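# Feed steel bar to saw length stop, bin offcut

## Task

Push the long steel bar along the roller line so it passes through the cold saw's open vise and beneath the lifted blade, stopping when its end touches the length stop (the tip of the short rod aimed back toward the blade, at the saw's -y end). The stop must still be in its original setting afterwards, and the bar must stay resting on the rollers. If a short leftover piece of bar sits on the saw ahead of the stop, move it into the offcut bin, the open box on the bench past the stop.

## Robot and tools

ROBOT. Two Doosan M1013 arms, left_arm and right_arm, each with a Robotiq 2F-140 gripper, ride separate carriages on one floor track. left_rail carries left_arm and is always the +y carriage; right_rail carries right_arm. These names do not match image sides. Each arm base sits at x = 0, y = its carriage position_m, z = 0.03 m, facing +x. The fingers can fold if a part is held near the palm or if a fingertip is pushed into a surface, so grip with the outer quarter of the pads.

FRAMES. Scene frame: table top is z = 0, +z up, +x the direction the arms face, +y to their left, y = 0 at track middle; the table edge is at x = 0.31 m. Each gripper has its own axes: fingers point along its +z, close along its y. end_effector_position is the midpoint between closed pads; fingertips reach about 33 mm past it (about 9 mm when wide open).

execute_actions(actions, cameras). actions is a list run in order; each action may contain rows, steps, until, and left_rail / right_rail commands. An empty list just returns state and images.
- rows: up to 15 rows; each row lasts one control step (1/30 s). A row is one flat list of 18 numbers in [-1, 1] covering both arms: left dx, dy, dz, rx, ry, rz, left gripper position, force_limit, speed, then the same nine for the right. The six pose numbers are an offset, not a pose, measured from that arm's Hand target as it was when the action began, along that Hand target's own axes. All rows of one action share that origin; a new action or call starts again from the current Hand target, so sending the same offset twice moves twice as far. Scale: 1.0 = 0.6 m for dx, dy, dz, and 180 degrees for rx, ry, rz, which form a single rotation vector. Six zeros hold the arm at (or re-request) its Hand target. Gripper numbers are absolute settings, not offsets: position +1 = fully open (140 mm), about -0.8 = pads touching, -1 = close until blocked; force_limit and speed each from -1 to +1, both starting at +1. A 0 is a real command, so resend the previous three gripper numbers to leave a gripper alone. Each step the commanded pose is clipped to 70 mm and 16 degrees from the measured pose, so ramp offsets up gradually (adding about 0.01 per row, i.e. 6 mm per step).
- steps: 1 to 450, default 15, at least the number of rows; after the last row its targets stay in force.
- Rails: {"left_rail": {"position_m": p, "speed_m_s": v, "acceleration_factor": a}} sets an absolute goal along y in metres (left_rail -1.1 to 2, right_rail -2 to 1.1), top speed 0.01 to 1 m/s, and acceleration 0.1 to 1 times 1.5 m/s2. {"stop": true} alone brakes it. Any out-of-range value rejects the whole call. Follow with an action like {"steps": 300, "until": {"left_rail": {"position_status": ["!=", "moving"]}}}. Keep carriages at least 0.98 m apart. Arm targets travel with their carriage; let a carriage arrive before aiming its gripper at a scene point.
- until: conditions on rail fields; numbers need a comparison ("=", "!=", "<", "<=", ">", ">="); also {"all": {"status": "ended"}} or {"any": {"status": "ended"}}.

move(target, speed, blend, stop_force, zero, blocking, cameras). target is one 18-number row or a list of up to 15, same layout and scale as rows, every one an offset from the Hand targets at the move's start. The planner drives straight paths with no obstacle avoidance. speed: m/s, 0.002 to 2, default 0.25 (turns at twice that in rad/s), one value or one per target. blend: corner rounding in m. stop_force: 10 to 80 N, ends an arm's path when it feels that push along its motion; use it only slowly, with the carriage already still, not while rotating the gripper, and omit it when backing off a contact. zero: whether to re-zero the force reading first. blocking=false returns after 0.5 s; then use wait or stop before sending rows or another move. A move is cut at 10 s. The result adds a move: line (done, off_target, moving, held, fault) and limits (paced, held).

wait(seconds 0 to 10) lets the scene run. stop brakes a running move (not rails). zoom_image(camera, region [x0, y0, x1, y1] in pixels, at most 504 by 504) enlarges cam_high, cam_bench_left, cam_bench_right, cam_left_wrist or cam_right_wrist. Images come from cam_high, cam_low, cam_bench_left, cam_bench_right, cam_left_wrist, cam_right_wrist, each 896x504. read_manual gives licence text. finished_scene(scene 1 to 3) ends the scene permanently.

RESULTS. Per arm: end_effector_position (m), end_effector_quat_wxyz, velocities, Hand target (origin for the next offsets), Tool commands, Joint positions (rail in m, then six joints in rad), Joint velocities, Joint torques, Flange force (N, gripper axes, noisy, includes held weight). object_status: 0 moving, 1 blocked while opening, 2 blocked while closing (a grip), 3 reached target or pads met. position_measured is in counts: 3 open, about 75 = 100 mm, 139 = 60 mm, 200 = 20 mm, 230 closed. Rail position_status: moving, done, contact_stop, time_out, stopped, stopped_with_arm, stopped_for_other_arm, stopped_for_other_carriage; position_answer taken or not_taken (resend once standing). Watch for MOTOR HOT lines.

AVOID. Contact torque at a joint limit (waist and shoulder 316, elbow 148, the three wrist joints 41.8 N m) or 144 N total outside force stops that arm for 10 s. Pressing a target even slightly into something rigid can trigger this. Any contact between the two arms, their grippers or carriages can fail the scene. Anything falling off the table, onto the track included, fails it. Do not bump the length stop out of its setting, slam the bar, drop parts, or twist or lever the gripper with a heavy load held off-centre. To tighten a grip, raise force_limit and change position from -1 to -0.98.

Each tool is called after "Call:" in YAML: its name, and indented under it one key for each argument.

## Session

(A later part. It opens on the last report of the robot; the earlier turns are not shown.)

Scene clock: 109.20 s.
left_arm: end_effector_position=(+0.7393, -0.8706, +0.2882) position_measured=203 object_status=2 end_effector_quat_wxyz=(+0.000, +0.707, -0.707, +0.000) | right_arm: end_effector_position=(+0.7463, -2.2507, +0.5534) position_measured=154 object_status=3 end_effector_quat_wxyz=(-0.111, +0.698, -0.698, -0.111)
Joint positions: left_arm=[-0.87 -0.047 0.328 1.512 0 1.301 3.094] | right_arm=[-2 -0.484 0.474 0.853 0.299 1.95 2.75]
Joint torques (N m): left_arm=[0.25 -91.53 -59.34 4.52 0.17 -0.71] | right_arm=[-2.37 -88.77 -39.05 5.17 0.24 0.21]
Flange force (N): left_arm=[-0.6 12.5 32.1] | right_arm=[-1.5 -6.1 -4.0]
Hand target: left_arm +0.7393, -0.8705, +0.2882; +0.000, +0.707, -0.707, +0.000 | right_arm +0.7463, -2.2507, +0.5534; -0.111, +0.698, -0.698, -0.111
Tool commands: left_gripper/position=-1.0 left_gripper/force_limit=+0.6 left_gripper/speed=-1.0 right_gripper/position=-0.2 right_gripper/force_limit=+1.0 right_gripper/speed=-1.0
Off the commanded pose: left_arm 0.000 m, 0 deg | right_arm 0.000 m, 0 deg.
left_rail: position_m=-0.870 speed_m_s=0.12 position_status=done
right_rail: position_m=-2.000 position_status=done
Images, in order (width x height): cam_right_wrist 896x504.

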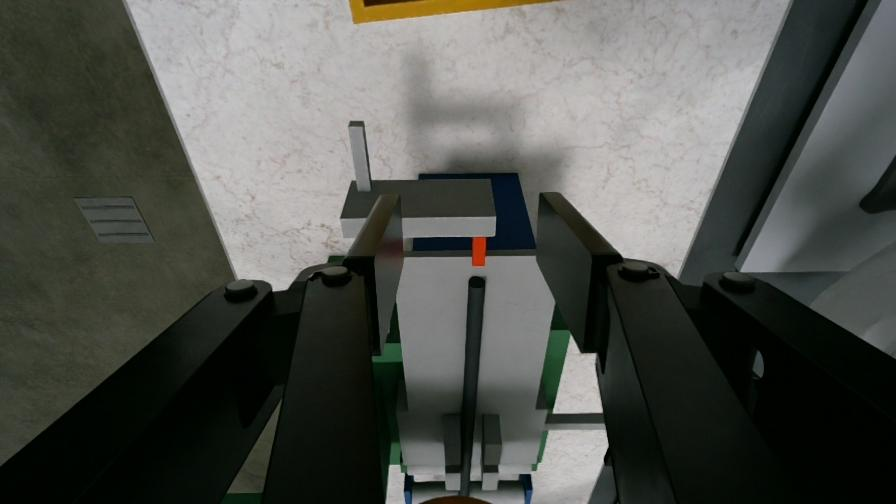

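Call:
move:
  target: [0.033,0,0,0,0,0,-1,0.6,-1,0,0,0,0,0,0,-0.2,1,-1]
  speed: 0.04
  cameras: ["cam_right_wrist"]

Call:
zoom_image:
  camera: "cam_right_wrist"
  region: [400, 200, 560, 320]

Call:
move:
  target: [0.04,0,0,0,0,0,-1,0.6,-1,0,0,0,0,0,0,-0.2,1,-1]
  speed: 0.006
  stop_force: 12
  cameras: ["cam_right_wrist"]

Call:
zoom_image:
  camera: "cam_right_wrist"
  region: [400, 200, 560, 320]

Scene clock: 111.73 s.
left_arm: end_effector_position=(+0.7394, -0.8903, +0.2881) position_measured=203 object_status=2 end_effector_quat_wxyz=(+0.000, +0.707, -0.707, +0.000) | right_arm: end_effector_position=(+0.7463, -2.2507, +0.5534) position_measured=154 object_status=3 end_effector_quat_wxyz=(-0.111, +0.698, -0.698, -0.111)
Joint positions: left_arm=[-0.87 -0.074 0.328 1.512 0 1.301 3.067] | right_arm=[-2 -0.484 0.474 0.853 0.299 1.95 2.75]
Joint torques (N m): left_arm=[0.16 -92.73 -61.38 4.44 -0.76 -0.77] | right_arm=[-2.35 -88.74 -39 5.15 0.2 0.21]
Flange force (N): left_arm=[-1.3 14.2 34.1] | right_arm=[-0.8 -6.5 -3.9]
Hand target: left_arm +0.7393, -0.8903, +0.2882; +0.000, +0.707, -0.707, +0.000 | right_arm +0.7463, -2.2507, +0.5534; -0.111, +0.698, -0.698, -0.111
Off the commanded pose: left_arm 0.000 m, 0 deg | right_arm 0.000 m, 0 deg.
left_rail: position_m=-0.870 speed_m_s=0.12 position_status=done
right_rail: position_m=-2.000 position_status=done
move: done
Images, in order (width x height): cam_right_wrist 896x504.

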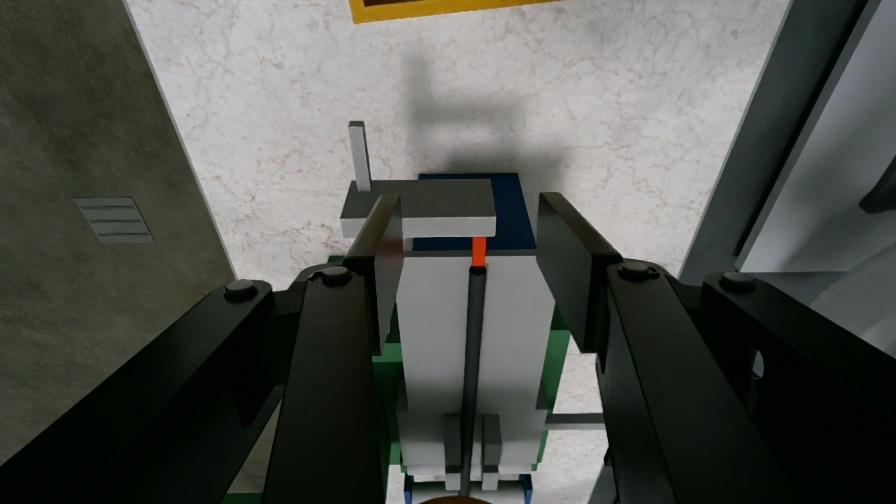

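Scaled by 3.150 from the camera's 896x504 image, which has a finer 1280x720 frame.

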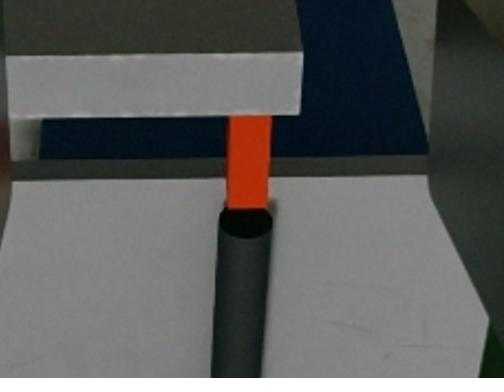

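Scene clock: 114.53 s.
left_arm: end_effector_position=(+0.7393, -0.9019, +0.2882) position_measured=203 object_status=2 end_effector_quat_wxyz=(+0.000, +0.707, -0.707, +0.000) | right_arm: end_effector_position=(+0.7463, -2.2507, +0.5534) position_measured=154 object_status=3 end_effector_quat_wxyz=(-0.111, +0.698, -0.698, -0.111)
Joint positions: left_arm=[-0.87 -0.09 0.329 1.511 0 1.302 3.051] | right_arm=[-2 -0.484 0.474 0.853 0.299 1.95 2.75]
Joint torques (N m): left_arm=[-13.05 -92.17 -61.55 -2.43 -1.07 -0.81] | right_arm=[-2.32 -88.59 -38.92 5.15 0.19 0.21]
Flange force (N): left_arm=[-19.2 13.9 33.1] | right_arm=[-1.4 -5.9 -4.0]
Hand target: left_arm +0.7393, -0.9019, +0.2882; +0.000, +0.707, -0.707, +0.000 (not the last commanded pose) | right_arm +0.7463, -2.2507, +0.5534; -0.111, +0.698, -0.698, -0.111
Off the commanded pose: left_arm 0.012 m, 0 deg | right_arm 0.000 m, 0 deg.
left_rail: position_m=-0.870 speed_m_s=0.12 position_status=done
right_rail: position_m=-2.000 position_status=done
move: contact (left_arm)
Images, in order (width x height): cam_right_wrist 896x504.

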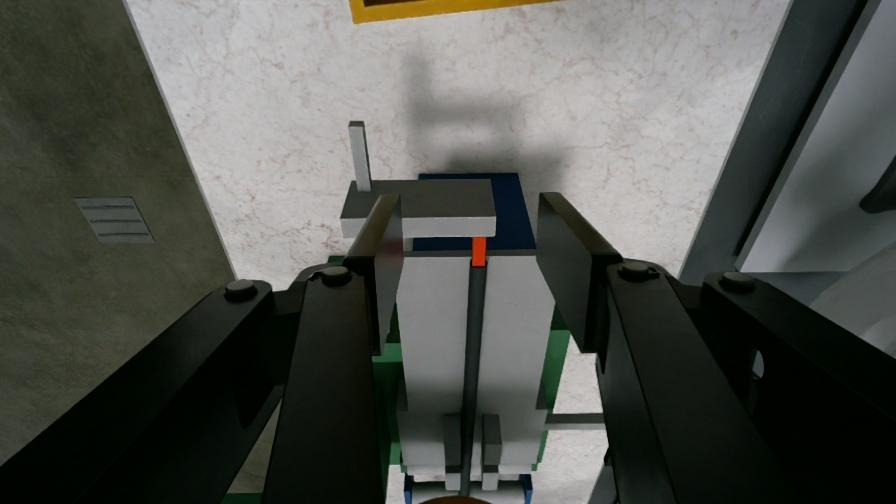

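Scaled by 3.150 from the camera's 896x504 image, which has a finer 1280x720 frame.

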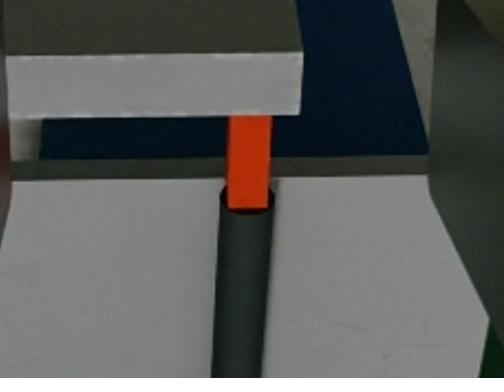

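Call:
move:
  target: [0,0,0.005,0,0,0,-1,0.6,-1,0,0,0,0,0,0,-0.2,1,-1]
  speed: 0.02
  cameras: []

Call:
execute_actions:
  actions:
    - {"rows":[[0,0,0,0,0,0,-0.2,0.6,-1,0,0,0,0,0,0,-0.2,1,-1]],"steps":50}
  cameras: []

Call:
move:
  target: [0,0,-0.2,0,0,0,-0.2,0.6,-1,0,0,0,0,0,0,-0.2,1,-1]
  cameras: ["cam_right_wrist"]

Call:
zoom_image:
  camera: "cam_right_wrist"
  region: [400, 200, 560, 320]

Scene clock: 116.37 s.
left_arm: end_effector_position=(+0.7394, -0.9020, +0.2852) position_measured=203 object_status=2 end_effector_quat_wxyz=(+0.000, +0.707, -0.707, +0.000) | right_arm: end_effector_position=(+0.7463, -2.2507, +0.5534) position_measured=154 object_status=3 end_effector_quat_wxyz=(-0.111, +0.698, -0.698, -0.111)
Joint positions: left_arm=[-0.87 -0.09 0.33 1.514 0 1.297 3.051] | right_arm=[-2 -0.484 0.474 0.853 0.299 1.95 2.75]
Joint torques (N m): left_arm=[-0.96 -45.01 -23.23 3.64 -0.74 -0.8] | right_arm=[-2.2 -88.44 -38.99 5.2 0.21 0.21]
Flange force (N): left_arm=[-2.8 7.8 -35.6] | right_arm=[-1.4 -5.5 -4.0]
Hand target: left_arm +0.7393, -0.9019, +0.2852; +0.000, +0.707, -0.707, +0.000 | right_arm +0.7463, -2.2507, +0.5534; -0.111, +0.698, -0.698, -0.111
Off the commanded pose: left_arm 0.000 m, 0 deg | right_arm 0.000 m, 0 deg.
left_rail: position_m=-0.870 speed_m_s=0.12 position_status=done
right_rail: position_m=-2.000 position_status=done
move: done
No camera images: "cameras" was empty.

Scene clock: 118.23 s.
left_arm: end_effector_position=(+0.7394, -0.9019, +0.2852) position_measured=154 object_status=3 end_effector_quat_wxyz=(+0.000, +0.707, -0.707, +0.000) | right_arm: end_effector_position=(+0.7463, -2.2507, +0.5534) position_measured=154 object_status=3 end_effector_quat_wxyz=(-0.111, +0.698, -0.698, -0.111)
Joint positions: left_arm=[-0.87 -0.09 0.33 1.515 0 1.297 3.051] | right_arm=[-2 -0.484 0.474 0.853 0.299 1.95 2.75]
Joint torques (N m): left_arm=[-0.38 -71.14 -43.31 4.89 -0.24 0.11] | right_arm=[-2.38 -88.66 -39.03 5.18 0.2 0.18]
Flange force (N): left_arm=[-0.9 10.7 1.9] | right_arm=[-1.6 -5.4 -4.0]
Hand target: left_arm +0.7393, -0.9019, +0.2852; +0.000, +0.707, -0.707, +0.000 | right_arm +0.7463, -2.2507, +0.5534; -0.111, +0.698, -0.698, -0.111
Off the commanded pose: left_arm 0.000 m, 0 deg | right_arm 0.000 m, 0 deg.
left_rail: position_m=-0.870 speed_m_s=0.12 position_status=done
right_rail: position_m=-2.000 position_status=done
No camera images: "cameras" was empty.

Scene clock: 119.20 s.
left_arm: end_effector_position=(+0.7393, -0.9019, +0.4051) position_measured=154 object_status=3 end_effector_quat_wxyz=(+0.000, +0.707, -0.707, +0.000) | right_arm: end_effector_position=(+0.7463, -2.2507, +0.5534) position_measured=154 object_status=3 end_effector_quat_wxyz=(-0.111, +0.698, -0.698, -0.111)
Joint positions: left_arm=[-0.87 -0.09 0.297 1.341 0 1.503 3.052] | right_arm=[-2 -0.484 0.474 0.853 0.299 1.95 2.75]
Joint torques (N m): left_arm=[-0.23 -68.24 -44.01 5.04 -0.19 0.03] | right_arm=[-2.4 -88.59 -38.94 5.15 0.19 0.23]
Flange force (N): left_arm=[-0.7 11.0 2.9] | right_arm=[-1.1 -6.2 -4.2]
Hand target: left_arm +0.7393, -0.9020, +0.4052; +0.000, +0.707, -0.707, +0.000 | right_arm +0.7463, -2.2507, +0.5534; -0.111, +0.698, -0.698, -0.111
Off the commanded pose: left_arm 0.000 m, 0 deg | right_arm 0.000 m, 0 deg.
left_rail: position_m=-0.870 speed_m_s=0.12 position_status=done
right_rail: position_m=-2.000 position_status=done
move: done
Images, in order (width x height): cam_right_wrist 896x504.

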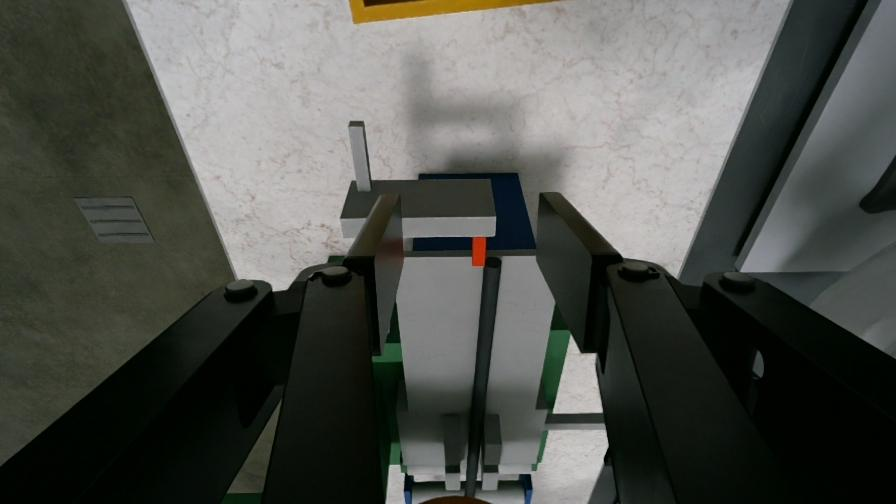

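Scaled by 3.150 from the camera's 896x504 image, which has a finer 1280x720 frame.

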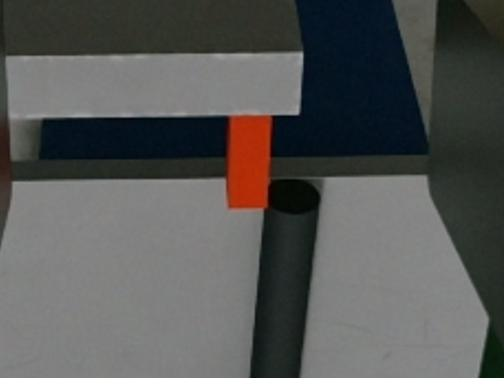

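Call:
execute_actions:
  actions: []
  cameras: ["cam_left_wrist","cam_high"]

Scene clock: 119.77 s.
left_arm: end_effector_position=(+0.7393, -0.9020, +0.4052) position_measured=154 object_status=3 end_effector_quat_wxyz=(+0.000, +0.707, -0.707, +0.000) | right_arm: end_effector_position=(+0.7463, -2.2507, +0.5534) position_measured=154 object_status=3 end_effector_quat_wxyz=(-0.111, +0.698, -0.698, -0.111)
Joint positions: left_arm=[-0.87 -0.09 0.297 1.341 0 1.503 3.052] | right_arm=[-2 -0.484 0.474 0.853 0.299 1.95 2.75]
Joint velocities: within noise
Joint torques (N m): left_arm=[0.11 -68.89 -44.75 5.05 -0.22 0.05] | right_arm=[-2.34 -88.72 -38.97 5.19 0.2 0.2]
Flange force (N): left_arm=[-0.3 11.5 4.4] | right_arm=[-1.5 -5.9 -4.3]
Hand target: left_arm +0.7393, -0.9020, +0.4052; +0.000, +0.707, -0.707, +0.000 | right_arm +0.7463, -2.2507, +0.5534; -0.111, +0.698, -0.698, -0.111
Tool commands: left_gripper/position=-0.2 left_gripper/force_limit=+0.6 left_gripper/speed=-1.0 right_gripper/position=-0.2 right_gripper/force_limit=+1.0 right_gripper/speed=-1.0
Off the commanded pose: left_arm 0.000 m, 0 deg | right_arm 0.000 m, 0 deg.
left_rail: position_m=-0.870 speed_m_s=0.12 position_status=done
right_rail: position_m=-2.000 position_status=done
Images, in order (width x height): cam_high 896x504, cam_left_wrist 896x504.

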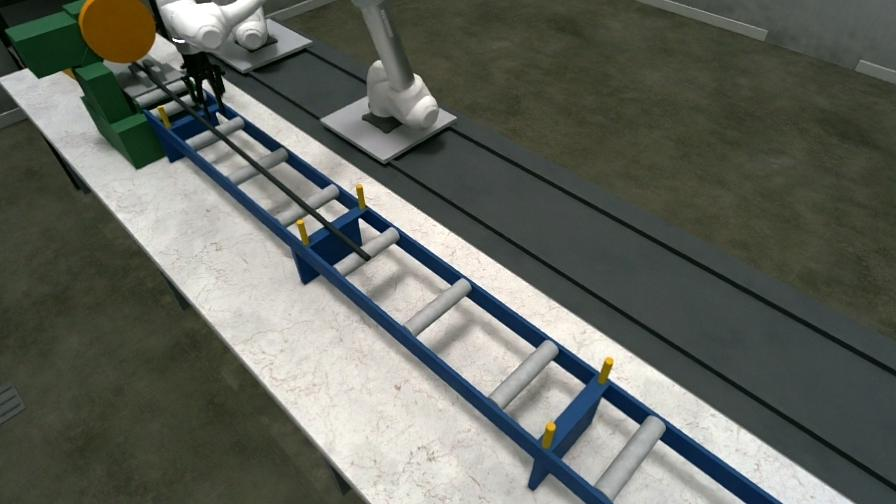

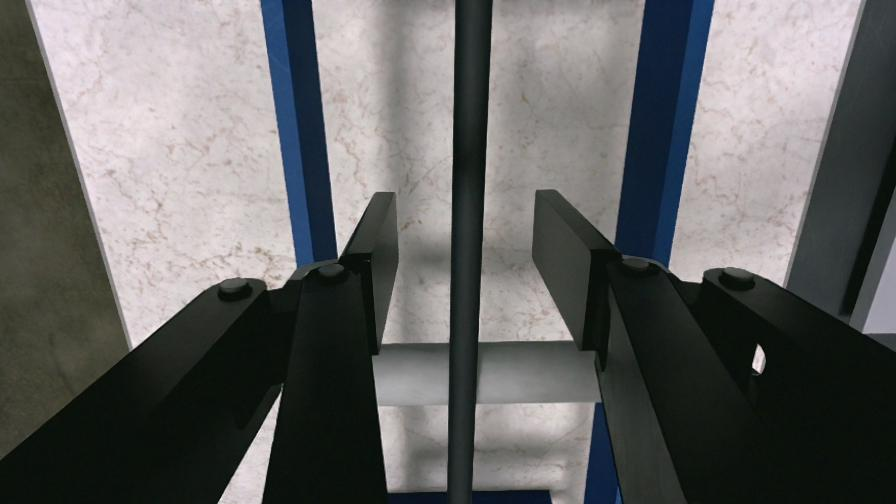

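Call:
move:
  target: [0,0,0.202,0,0,0.007,-0.2,0.6,-1,0,0,0,0,0,0,-0.2,1,-1]
  speed: 0.15
  cameras: []

Call:
execute_actions:
  actions:
    - {"rows":[[0,0,0,0,0,0,-1,0.6,-1,0,0,0,0,0,0,-0.2,1,-1]],"steps":110}
  cameras: ["cam_right_wrist","cam_left_wrist"]

Call:
move:
  target:
    - [-0.008,0,0,0,0,0,-1,0.6,-1,0,0,0,0,0,0,-0.2,1,-1]
    - [-0.008,-0.017,0,0,0,0,-1,0.6,-1,0,0,0,0,0,0,-0.2,1,-1]
  speed: 0.03
  cameras: []

Call:
execute_actions:
  actions:
    - {"rows":[[0,0,0,0,0,0,-0.2,0.6,-1,0,0,0,0,0,0,-0.2,1,-1]],"steps":50}
  cameras: ["cam_right_wrist","cam_left_wrist"]

Call:
zoom_image:
  camera: "cam_right_wrist"
  region: [400, 200, 560, 320]

Scene clock: 123.23 s.
left_arm: end_effector_position=(+0.7393, -0.9020, +0.2840) position_measured=154 object_status=3 end_effector_quat_wxyz=(+0.000, +0.699, -0.715, +0.000) | right_arm: end_effector_position=(+0.7463, -2.2507, +0.5534) position_measured=154 object_status=3 end_effector_quat_wxyz=(-0.111, +0.698, -0.698, -0.111)
Joint positions: left_arm=[-0.87 -0.09 0.331 1.516 0 1.295 3.073] | right_arm=[-2 -0.484 0.474 0.853 0.299 1.95 2.75]
Joint torques (N m): left_arm=[0.13 -70.57 -43.52 4.85 -0.34 0.07] | right_arm=[-2.25 -88.64 -38.94 5.16 0.22 0.22]
Flange force (N): left_arm=[-0.1 12.4 1.6] | right_arm=[-0.8 -6.4 -3.8]
Hand target: left_arm +0.7393, -0.9019, +0.2840; +0.000, +0.699, -0.715, +0.000 | right_arm +0.7463, -2.2507, +0.5534; -0.111, +0.698, -0.698, -0.111
Off the commanded pose: left_arm 0.000 m, 0 deg | right_arm 0.000 m, 0 deg.
left_rail: position_m=-0.870 speed_m_s=0.12 position_status=done
right_rail: position_m=-2.000 position_status=done
move: done
No camera images: "cameras" was empty.

Scene clock: 127.10 s.
left_arm: end_effector_position=(+0.7393, -0.9019, +0.2840) position_measured=203 object_status=2 end_effector_quat_wxyz=(+0.000, +0.699, -0.715, +0.000) | right_arm: end_effector_position=(+0.7463, -2.2507, +0.5534) position_measured=154 object_status=3 end_effector_quat_wxyz=(-0.111, +0.698, -0.698, -0.111)
Joint positions: left_arm=[-0.87 -0.09 0.331 1.516 0 1.295 3.073] | right_arm=[-2 -0.484 0.474 0.853 0.299 1.95 2.75]
Joint torques (N m): left_arm=[0.86 -67.16 -41.97 4.8 -1.43 -0.63] | right_arm=[-2.3 -88.6 -39.03 5.18 0.22 0.22]
Flange force (N): left_arm=[0.1 12.8 -2.9] | right_arm=[-1.2 -6.0 -3.7]
Hand target: left_arm +0.7393, -0.9019, +0.2840; +0.000, +0.699, -0.715, +0.000 | right_arm +0.7463, -2.2507, +0.5534; -0.111, +0.698, -0.698, -0.111
Off the commanded pose: left_arm 0.000 m, 0 deg | right_arm 0.000 m, 0 deg.
left_rail: position_m=-0.870 speed_m_s=0.12 position_status=done
right_rail: position_m=-2.000 position_status=done
Images, in order (width x height): cam_left_wrist 896x504, cam_right_wrist 896x504.

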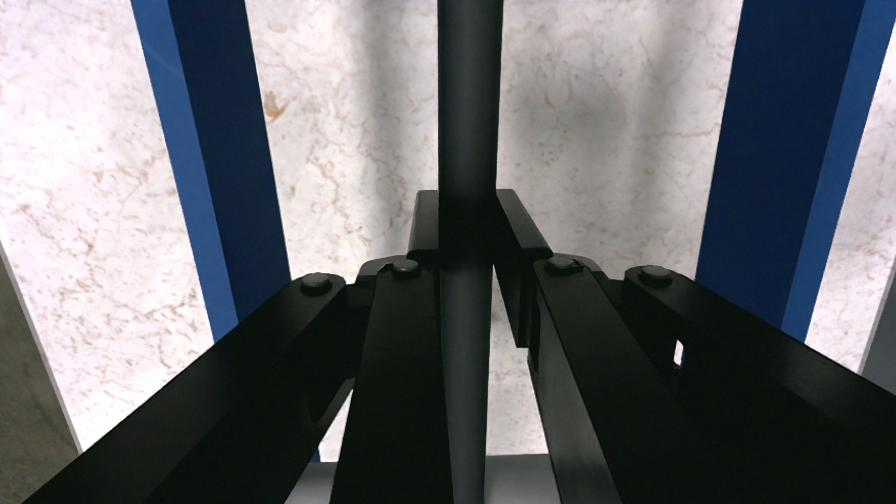

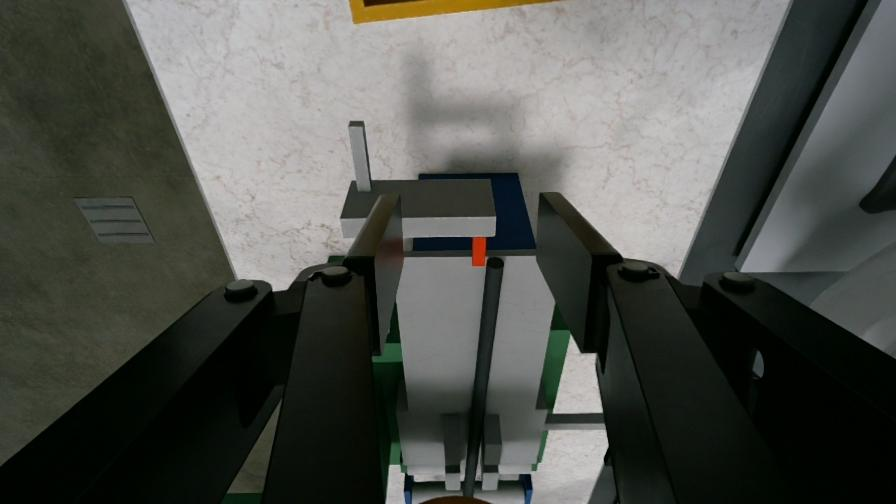

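Scene clock: 128.30 s.
left_arm: end_effector_position=(+0.7496, -0.8974, +0.2840) position_measured=203 object_status=2 end_effector_quat_wxyz=(+0.000, +0.699, -0.715, +0.000) | right_arm: end_effector_position=(+0.7463, -2.2507, +0.5534) position_measured=154 object_status=3 end_effector_quat_wxyz=(-0.111, +0.698, -0.698, -0.111)
Joint positions: left_arm=[-0.87 -0.083 0.347 1.494 0 1.301 3.081] | right_arm=[-2 -0.484 0.474 0.853 0.299 1.95 2.75]
Joint torques (N m): left_arm=[1.73 -65.49 -48.22 5.24 -6.33 -1.09] | right_arm=[-2.25 -88.71 -38.93 5.17 0.22 0.21]
Flange force (N): left_arm=[0.4 28.9 -5.3] | right_arm=[-1.0 -6.3 -4.2]
Hand target: left_arm +0.7496, -0.8974, +0.2840; +0.000, +0.699, -0.715, +0.000 | right_arm +0.7463, -2.2507, +0.5534; -0.111, +0.698, -0.698, -0.111
Off the commanded pose: left_arm 0.000 m, 0 deg | right_arm 0.000 m, 0 deg.
left_rail: position_m=-0.870 speed_m_s=0.12 position_status=done
right_rail: position_m=-2.000 position_status=done
move: done
No camera images: "cameras" was empty.

Scene clock: 130.17 s.
left_arm: end_effector_position=(+0.7496, -0.8973, +0.2840) position_measured=154 object_status=3 end_effector_quat_wxyz=(+0.000, +0.699, -0.715, +0.000) | right_arm: end_effector_position=(+0.7463, -2.2507, +0.5534) position_measured=154 object_status=3 end_effector_quat_wxyz=(-0.111, +0.698, -0.698, -0.111)
Joint positions: left_arm=[-0.87 -0.083 0.347 1.494 0 1.301 3.081] | right_arm=[-2 -0.484 0.474 0.853 0.299 1.95 2.75]
Joint torques (N m): left_arm=[0.14 -72.09 -43.05 4.87 -0.22 0.02] | right_arm=[-2.32 -88.67 -38.91 5.17 0.22 0.23]
Flange force (N): left_arm=[0.1 10.9 1.7] | right_arm=[-1.0 -6.6 -4.2]
Hand target: left_arm +0.7496, -0.8974, +0.2840; +0.000, +0.699, -0.715, +0.000 | right_arm +0.7463, -2.2507, +0.5534; -0.111, +0.698, -0.698, -0.111
Off the commanded pose: left_arm 0.000 m, 0 deg | right_arm 0.000 m, 0 deg.
left_rail: position_m=-0.870 speed_m_s=0.12 position_status=done
right_rail: position_m=-2.000 position_status=done
Images, in order (width x height): cam_left_wrist 896x504, cam_right_wrist 896x504.

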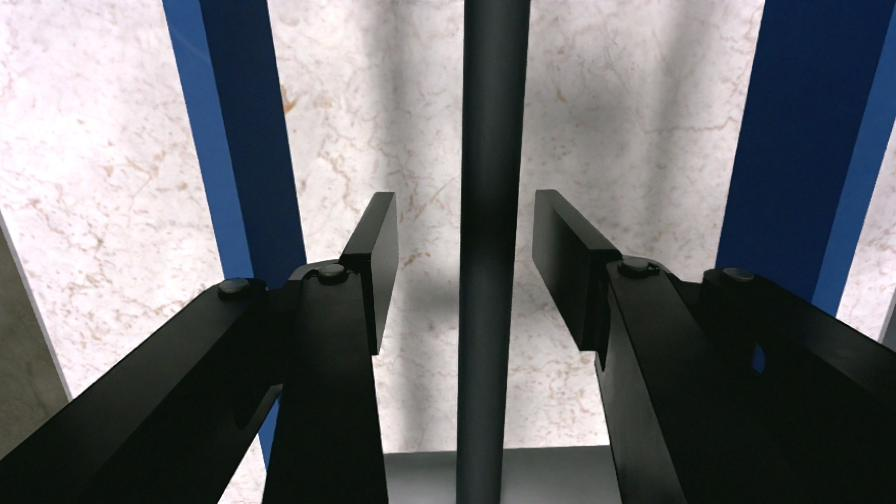

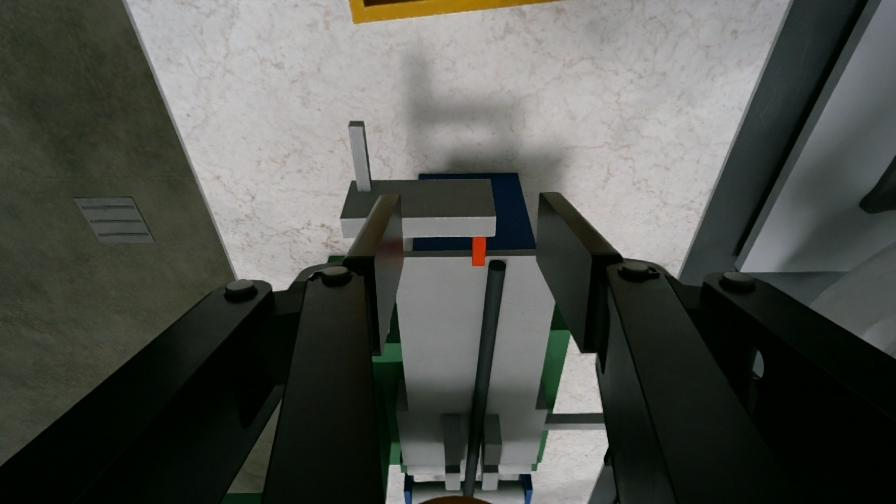

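Scaled by 3.150 from the camera's 896x504 image, which has a finer 1280x720 frame.

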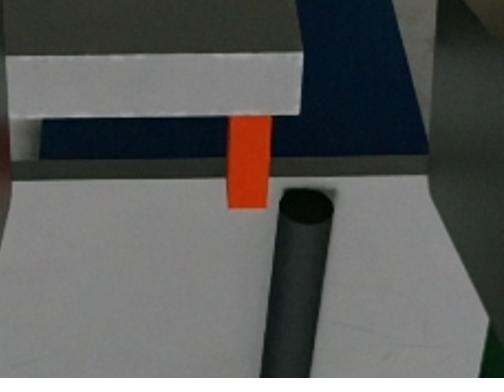

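Call:
move:
  target: [0,0.0135,0,0,0,0,-0.2,0.6,-1,0,0,0,0,0,0,-0.2,1,-1]
  cameras: []

Call:
execute_actions:
  actions:
    - {"rows":[[0,0,0,0,0,0,-1,0.6,-1,0,0,0,0,0,0,-0.2,1,-1]],"steps":100}
  cameras: []

Call:
move:
  target: [0,0.04,0,0,0,-0.012,-1,0.6,-1,0,0,0,0,0,0,-0.2,1,-1]
  speed: 0.03
  cameras: ["cam_right_wrist"]

Call:
execute_actions:
  actions:
    - {"rows":[[0,0,0,0,0,0,-0.2,0.6,-1,0,0,0,0,0,0,-0.2,1,-1]],"steps":50}
  cameras: ["cam_right_wrist","cam_left_wrist"]

Call:
zoom_image:
  camera: "cam_right_wrist"
  region: [400, 200, 560, 320]

Scene clock: 132.87 s.
left_arm: end_effector_position=(+0.7416, -0.8972, +0.2840) position_measured=154 object_status=3 end_effector_quat_wxyz=(+0.000, +0.699, -0.715, +0.000) | right_arm: end_effector_position=(+0.7463, -2.2507, +0.5534) position_measured=154 object_status=3 end_effector_quat_wxyz=(-0.111, +0.698, -0.698, -0.111)
Joint positions: left_arm=[-0.87 -0.083 0.334 1.512 0 1.296 3.08] | right_arm=[-2 -0.484 0.474 0.853 0.299 1.95 2.75]
Joint torques (N m): left_arm=[-0.46 -70.71 -42.89 4.87 -0.21 0.12] | right_arm=[-2.32 -88.52 -38.9 5.18 0.21 0.21]
Flange force (N): left_arm=[-0.6 10.8 1.1] | right_arm=[-1.2 -6.1 -4.2]
Hand target: left_arm +0.7415, -0.8972, +0.2840; +0.000, +0.699, -0.715, +0.000 | right_arm +0.7463, -2.2507, +0.5534; -0.111, +0.698, -0.698, -0.111
Off the commanded pose: left_arm 0.000 m, 0 deg | right_arm 0.000 m, 0 deg.
left_rail: position_m=-0.870 speed_m_s=0.12 position_status=done
right_rail: position_m=-2.000 position_status=done
move: done
No camera images: "cameras" was empty.

Scene clock: 136.40 s.
left_arm: end_effector_position=(+0.7415, -0.8972, +0.2840) position_measured=203 object_status=2 end_effector_quat_wxyz=(+0.000, +0.699, -0.715, +0.000) | right_arm: end_effector_position=(+0.7463, -2.2507, +0.5534) position_measured=154 object_status=3 end_effector_quat_wxyz=(-0.111, +0.698, -0.698, -0.111)
Joint positions: left_arm=[-0.87 -0.083 0.334 1.512 0 1.296 3.08] | right_arm=[-2 -0.484 0.474 0.853 0.299 1.95 2.75]
Joint torques (N m): left_arm=[0.24 -64.71 -34.87 4.34 1.85 -0.67] | right_arm=[-2.23 -88.71 -39.01 5.17 0.2 0.2]
Flange force (N): left_arm=[-0.7 4.5 -8.1] | right_arm=[-0.8 -6.1 -3.8]
Hand target: left_arm +0.7415, -0.8972, +0.2840; +0.000, +0.699, -0.715, +0.000 | right_arm +0.7463, -2.2507, +0.5534; -0.111, +0.698, -0.698, -0.111
Off the commanded pose: left_arm 0.000 m, 0 deg | right_arm 0.000 m, 0 deg.
left_rail: position_m=-0.870 speed_m_s=0.12 position_status=done
right_rail: position_m=-2.000 position_status=done
No camera images: "cameras" was empty.

Scene clock: 137.50 s.
left_arm: end_effector_position=(+0.7176, -0.8967, +0.2840) position_measured=203 object_status=2 end_effector_quat_wxyz=(+0.000, +0.713, -0.702, +0.000) | right_arm: end_effector_position=(+0.7463, -2.2507, +0.5534) position_measured=154 object_status=3 end_effector_quat_wxyz=(-0.111, +0.698, -0.698, -0.111)
Joint positions: left_arm=[-0.87 -0.085 0.297 1.562 0 1.283 3.04] | right_arm=[-2 -0.484 0.474 0.853 0.299 1.95 2.75]
Joint torques (N m): left_arm=[-0.5 -65.39 -33.68 4.48 4.38 0.31] | right_arm=[-2.34 -88.62 -38.96 5.16 0.2 0.18]
Flange force (N): left_arm=[-0.1 -3.5 -3.1] | right_arm=[-0.9 -6.8 -3.9]
Hand target: left_arm +0.7175, -0.8967, +0.2840; +0.000, +0.713, -0.702, +0.000 | right_arm +0.7463, -2.2507, +0.5534; -0.111, +0.698, -0.698, -0.111
Off the commanded pose: left_arm 0.000 m, 0 deg | right_arm 0.000 m, 0 deg.
left_rail: position_m=-0.870 speed_m_s=0.12 position_status=done
right_rail: position_m=-2.000 position_status=done
move: done
Images, in order (width x height): cam_right_wrist 896x504.

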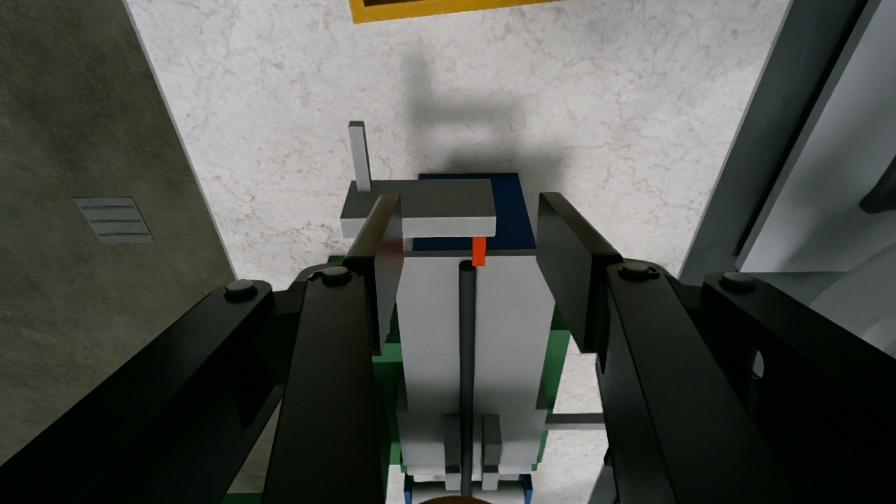

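Scene clock: 139.37 s.
left_arm: end_effector_position=(+0.7175, -0.8967, +0.2840) position_measured=154 object_status=3 end_effector_quat_wxyz=(+0.000, +0.713, -0.702, +0.000) | right_arm: end_effector_position=(+0.7463, -2.2507, +0.5534) position_measured=154 object_status=3 end_effector_quat_wxyz=(-0.111, +0.698, -0.698, -0.111)
Joint positions: left_arm=[-0.87 -0.085 0.297 1.562 0 1.283 3.04] | right_arm=[-2 -0.484 0.474 0.853 0.299 1.95 2.75]
Joint torques (N m): left_arm=[-0.01 -67.55 -43.1 4.81 -0.27 0.09] | right_arm=[-2.37 -88.46 -38.98 5.17 0.21 0.23]
Flange force (N): left_arm=[-0.4 10.3 2.0] | right_arm=[-1.5 -5.7 -3.8]
Hand target: left_arm +0.7175, -0.8967, +0.2840; +0.000, +0.713, -0.702, +0.000 | right_arm +0.7463, -2.2507, +0.5534; -0.111, +0.698, -0.698, -0.111
Off the commanded pose: left_arm 0.000 m, 0 deg | right_arm 0.000 m, 0 deg.
left_rail: position_m=-0.870 speed_m_s=0.12 position_status=done
right_rail: position_m=-2.000 position_status=done
Images, in order (width x height): cam_left_wrist 896x504, cam_right_wrist 896x504.

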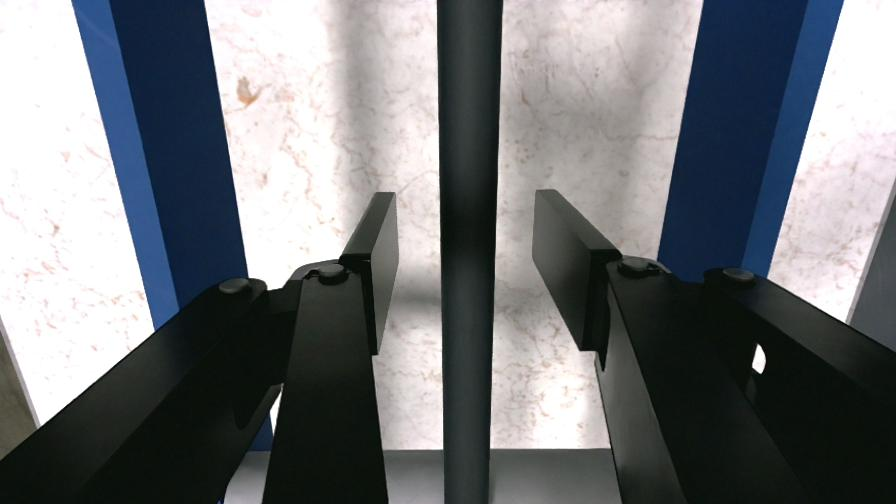

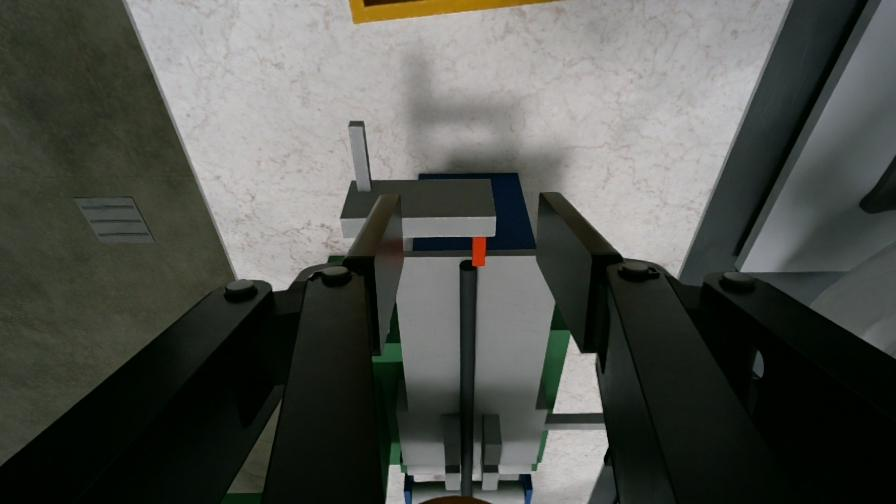

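Scaled by 3.150 from the camera's 896x504 image, which has a finer 1280x720 frame.

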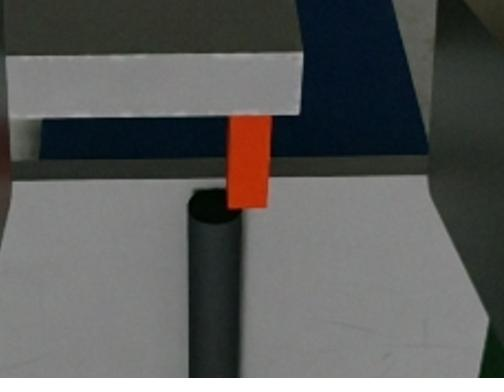

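Call:
execute_actions:
  actions:
    - {"rows":[[0,0,0,0,0,0,-1,0.6,-1,0,0,0,0,0,0,-0.2,1,-1]],"steps":100}
  cameras: []

Call:
move:
  target: [0,-0.0155,0,0,0,0.0045,-1,0.6,-1,0,0,0,0,0,0,-0.2,1,-1]
  speed: 0.03
  cameras: []

Call:
execute_actions:
  actions:
    - {"rows":[[0,0,0,0,0,0,-0.4,0.6,-1,0,0,0,0,0,0,-0.2,1,-1]],"steps":40}
    - {"rows":[[0,0,0,0,0,0,-1,0.6,-1,0,0,0,0,0,0,-0.2,1,-1]],"steps":90}
  cameras: ["cam_right_wrist"]

Call:
zoom_image:
  camera: "cam_right_wrist"
  region: [400, 200, 560, 320]

Scene clock: 144.07 s.
left_arm: end_effector_position=(+0.7176, -0.8967, +0.2840) position_measured=203 object_status=2 end_effector_quat_wxyz=(+0.000, +0.713, -0.702, +0.000) | right_arm: end_effector_position=(+0.7463, -2.2507, +0.5534) position_measured=154 object_status=3 end_effector_quat_wxyz=(-0.111, +0.698, -0.698, -0.111)
Joint positions: left_arm=[-0.87 -0.085 0.297 1.562 0 1.283 3.04] | right_arm=[-2 -0.484 0.474 0.853 0.299 1.95 2.75]
Joint torques (N m): left_arm=[0.32 -60.89 -40.59 4.81 -2.12 -0.07] | right_arm=[-2.18 -88.43 -38.94 5.17 0.2 0.23]
Flange force (N): left_arm=[-0.5 14.7 -7.6] | right_arm=[-1.1 -5.7 -4.2]
Hand target: left_arm +0.7175, -0.8967, +0.2840; +0.000, +0.713, -0.702, +0.000 | right_arm +0.7463, -2.2507, +0.5534; -0.111, +0.698, -0.698, -0.111
Off the commanded pose: left_arm 0.000 m, 0 deg | right_arm 0.000 m, 0 deg.
left_rail: position_m=-0.870 speed_m_s=0.12 position_status=done
right_rail: position_m=-2.000 position_status=done
No camera images: "cameras" was empty.

Scene clock: 144.80 s.
left_arm: end_effector_position=(+0.7268, -0.8965, +0.2840) position_measured=203 object_status=2 end_effector_quat_wxyz=(+0.000, +0.708, -0.707, +0.000) | right_arm: end_effector_position=(+0.7463, -2.2507, +0.5534) position_measured=154 object_status=3 end_effector_quat_wxyz=(-0.111, +0.698, -0.698, -0.111)
Joint positions: left_arm=[-0.87 -0.084 0.311 1.543 0 1.288 3.056] | right_arm=[-2 -0.484 0.474 0.853 0.299 1.95 2.75]
Joint torques (N m): left_arm=[1 -60.74 -45.68 5.39 -5.91 -0.25] | right_arm=[-2.29 -88.67 -38.93 5.17 0.21 0.23]
Flange force (N): left_arm=[0.0 25.9 -8.8] | right_arm=[-1.1 -6.3 -4.3]
Hand target: left_arm +0.7268, -0.8965, +0.2840; +0.000, +0.708, -0.707, +0.000 | right_arm +0.7463, -2.2507, +0.5534; -0.111, +0.698, -0.698, -0.111
Off the commanded pose: left_arm 0.000 m, 0 deg | right_arm 0.000 m, 0 deg.
left_rail: position_m=-0.870 speed_m_s=0.12 position_status=done
right_rail: position_m=-2.000 position_status=done
move: done
No camera images: "cameras" was empty.

Scene clock: 149.33 s.
left_arm: end_effector_position=(+0.7268, -0.8965, +0.2840) position_measured=203 object_status=2 end_effector_quat_wxyz=(+0.000, +0.708, -0.707, +0.000) | right_arm: end_effector_position=(+0.7463, -2.2507, +0.5534) position_measured=154 object_status=3 end_effector_quat_wxyz=(-0.111, +0.698, -0.698, -0.111)
Joint positions: left_arm=[-0.87 -0.084 0.311 1.543 0 1.288 3.056] | right_arm=[-2 -0.484 0.474 0.853 0.299 1.95 2.75]
Joint torques (N m): left_arm=[0.16 -62.91 -40.01 4.76 -1.19 -0.25] | right_arm=[-2.33 -88.63 -39 5.16 0.2 0.21]
Flange force (N): left_arm=[-0.8 13.5 -7.1] | right_arm=[-1.2 -6.1 -4.0]
Flange force at the end of the 1st action (N): left_arm=[0.6 10.5 1.2] | right_arm=[-0.9 -6.0 -4.0]
Hand target: left_arm +0.7268, -0.8965, +0.2840; +0.000, +0.708, -0.707, +0.000 | right_arm +0.7463, -2.2507, +0.5534; -0.111, +0.698, -0.698, -0.111
Off the commanded pose: left_arm 0.000 m, 0 deg | right_arm 0.000 m, 0 deg.
left_rail: position_m=-0.870 speed_m_s=0.12 position_status=done
right_rail: position_m=-2.000 position_status=done
Images, in order (width x height): cam_right_wrist 896x504.

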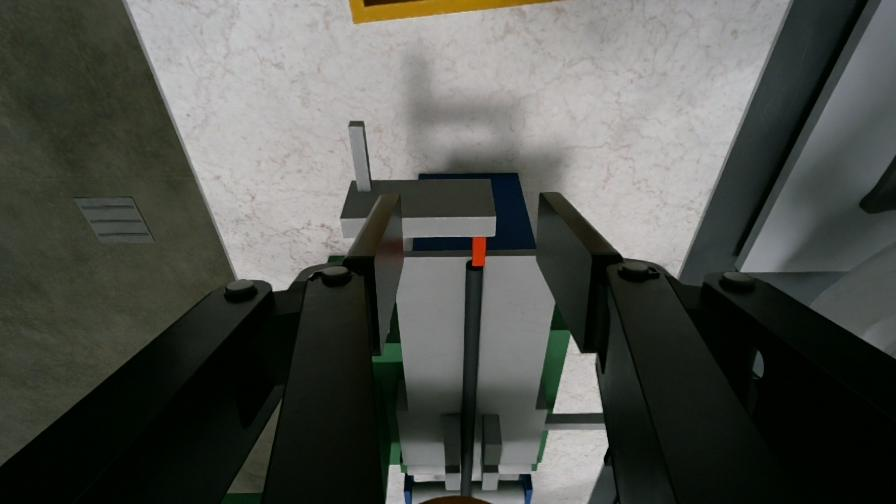

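Scaled by 3.150 from the camera's 896x504 image, which has a finer 1280x720 frame.

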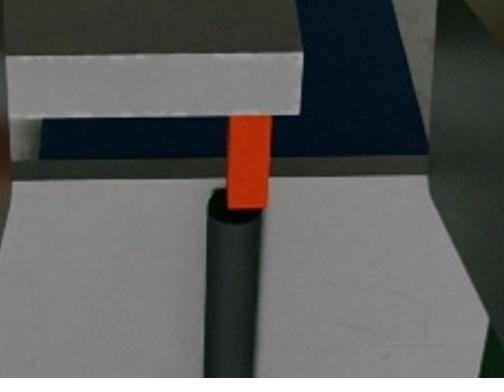

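Call:
move:
  target: [0.018,0,0,0,0,0,-1,0.6,-1,0,0,0,0,0,0,-0.2,1,-1]
  speed: 0.006
  stop_force: 14
  cameras: []

Call:
execute_actions:
  actions:
    - {"rows":[[0,0,0,0,0,0,-0.2,0.6,-1,0,0,0,0,0,0,-0.2,1,-1]],"steps":50}
  cameras: ["cam_right_wrist","cam_left_wrist"]

Call:
zoom_image:
  camera: "cam_right_wrist"
  region: [400, 200, 560, 320]

Scene clock: 152.23 s.
left_arm: end_effector_position=(+0.7269, -0.9021, +0.2840) position_measured=203 object_status=2 end_effector_quat_wxyz=(+0.000, +0.708, -0.707, +0.000) | right_arm: end_effector_position=(+0.7463, -2.2507, +0.5534) position_measured=154 object_status=3 end_effector_quat_wxyz=(-0.111, +0.698, -0.698, -0.111)
Joint positions: left_arm=[-0.87 -0.092 0.312 1.542 0.001 1.288 3.048] | right_arm=[-2 -0.484 0.474 0.853 0.299 1.95 2.75]
Joint torques (N m): left_arm=[-15.67 -64.24 -42.28 -2.68 -2.18 -0.23] | right_arm=[-2.31 -88.76 -38.87 5.16 0.22 0.25]
Flange force (N): left_arm=[-22.4 12.8 -4.3] | right_arm=[-0.9 -6.6 -4.5]
Hand target: left_arm +0.7269, -0.9021, +0.2840; +0.000, +0.708, -0.707, +0.000 (not the last commanded pose) | right_arm +0.7463, -2.2507, +0.5534; -0.111, +0.698, -0.698, -0.111
Off the commanded pose: left_arm 0.005 m, 0 deg | right_arm 0.000 m, 0 deg.
left_rail: position_m=-0.870 speed_m_s=0.12 position_status=done
right_rail: position_m=-2.000 position_status=done
move: contact (left_arm)
No camera images: "cameras" was empty.

Scene clock: 154.10 s.
left_arm: end_effector_position=(+0.7269, -0.9021, +0.2840) position_measured=154 object_status=3 end_effector_quat_wxyz=(+0.000, +0.708, -0.707, +0.000) | right_arm: end_effector_position=(+0.7463, -2.2507, +0.5534) position_measured=154 object_status=3 end_effector_quat_wxyz=(-0.111, +0.698, -0.698, -0.111)
Joint positions: left_arm=[-0.87 -0.092 0.312 1.542 0.001 1.288 3.048] | right_arm=[-2 -0.484 0.474 0.853 0.299 1.95 2.75]
Joint torques (N m): left_arm=[0.31 -68.9 -42.92 4.88 -0.25 0.09] | right_arm=[-2.4 -88.53 -38.88 5.16 0.21 0.23]
Flange force (N): left_arm=[0.0 10.5 1.4] | right_arm=[-1.2 -6.0 -4.3]
Hand target: left_arm +0.7269, -0.9021, +0.2840; +0.000, +0.708, -0.707, +0.000 | right_arm +0.7463, -2.2507, +0.5534; -0.111, +0.698, -0.698, -0.111
Off the commanded pose: left_arm 0.000 m, 0 deg | right_arm 0.000 m, 0 deg.
left_rail: position_m=-0.870 speed_m_s=0.12 position_status=done
right_rail: position_m=-2.000 position_status=done
Images, in order (width x height): cam_left_wrist 896x504, cam_right_wrist 896x504.

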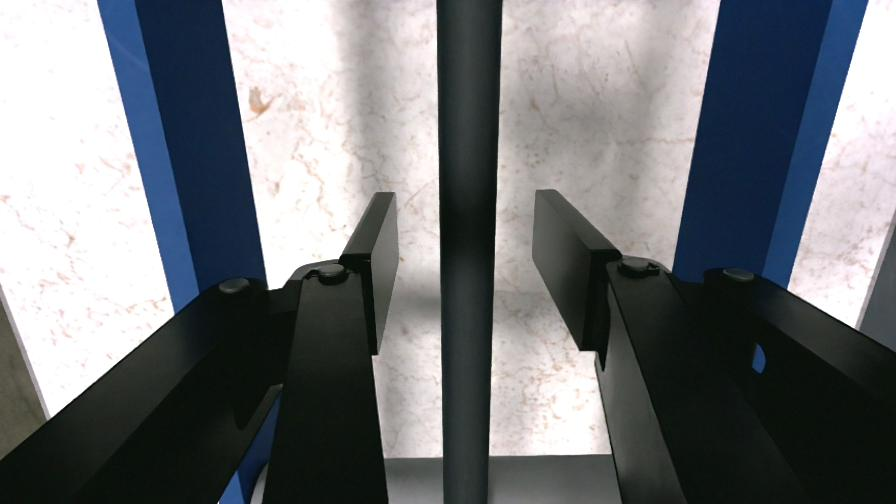

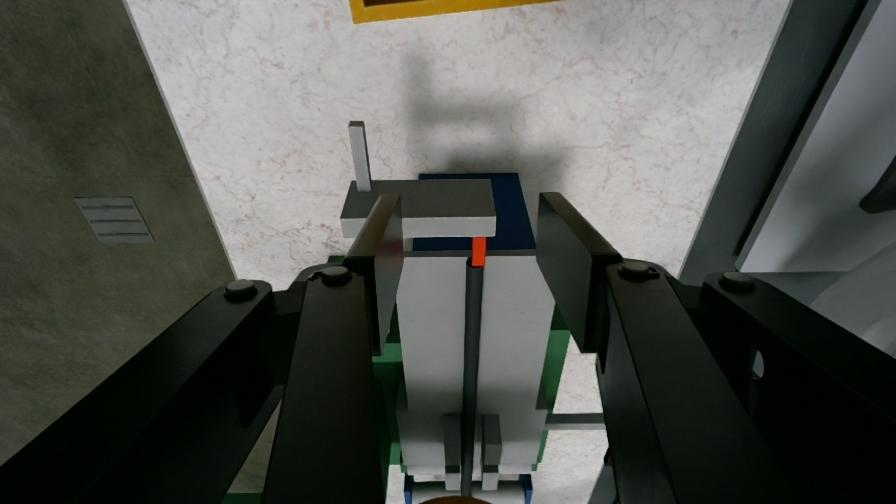

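Scaled by 3.150 from the camera's 896x504 image, which has a finer 1280x720 frame.

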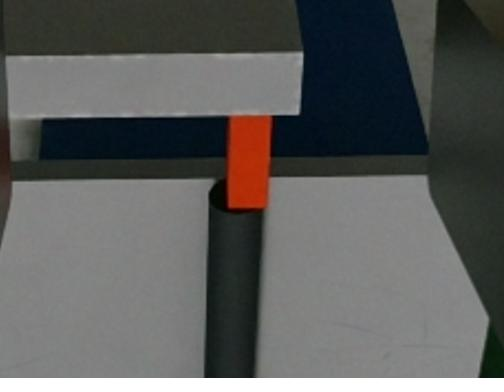

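Good: contacting and stable. Raise and finish.

Call:
move:
  target: [0,0,-0.2,0,0,0,-0.2,0.6,-1,0,0,0,0,0,0,-0.2,1,-1]
  cameras: []

Call:
finished_scene:
  scene: 3

Scene clock: 155.60 s.
left_arm: end_effector_position=(+0.7269, -0.9021, +0.4040) position_measured=154 object_status=3 end_effector_quat_wxyz=(+0.000, +0.708, -0.707, +0.000) | right_arm: end_effector_position=(+0.7463, -2.2507, +0.5534) position_measured=154 object_status=3 end_effector_quat_wxyz=(-0.111, +0.698, -0.698, -0.111)
Joint positions: left_arm=[-0.87 -0.092 0.277 1.37 0.001 1.495 3.048] | right_arm=[-2 -0.484 0.474 0.853 0.299 1.95 2.75]
Joint torques (N m): left_arm=[0.32 -66.89 -44.23 5.08 -0.14 0.04] | right_arm=[-2.42 -88.81 -38.98 5.16 0.2 0.21]
Flange force (N): left_arm=[0.0 10.6 3.3] | right_arm=[-0.7 -6.8 -4.1]
Hand target: left_arm +0.7269, -0.9021, +0.4040; +0.000, +0.708, -0.707, +0.000 | right_arm +0.7463, -2.2507, +0.5534; -0.111, +0.698, -0.698, -0.111
Off the commanded pose: left_arm 0.000 m, 0 deg | right_arm 0.000 m, 0 deg.
left_rail: position_m=-0.870 speed_m_s=0.12 position_status=done
right_rail: position_m=-2.000 position_status=done
move: done
No camera images: "cameras" was empty.

The scene is finished: the task was done.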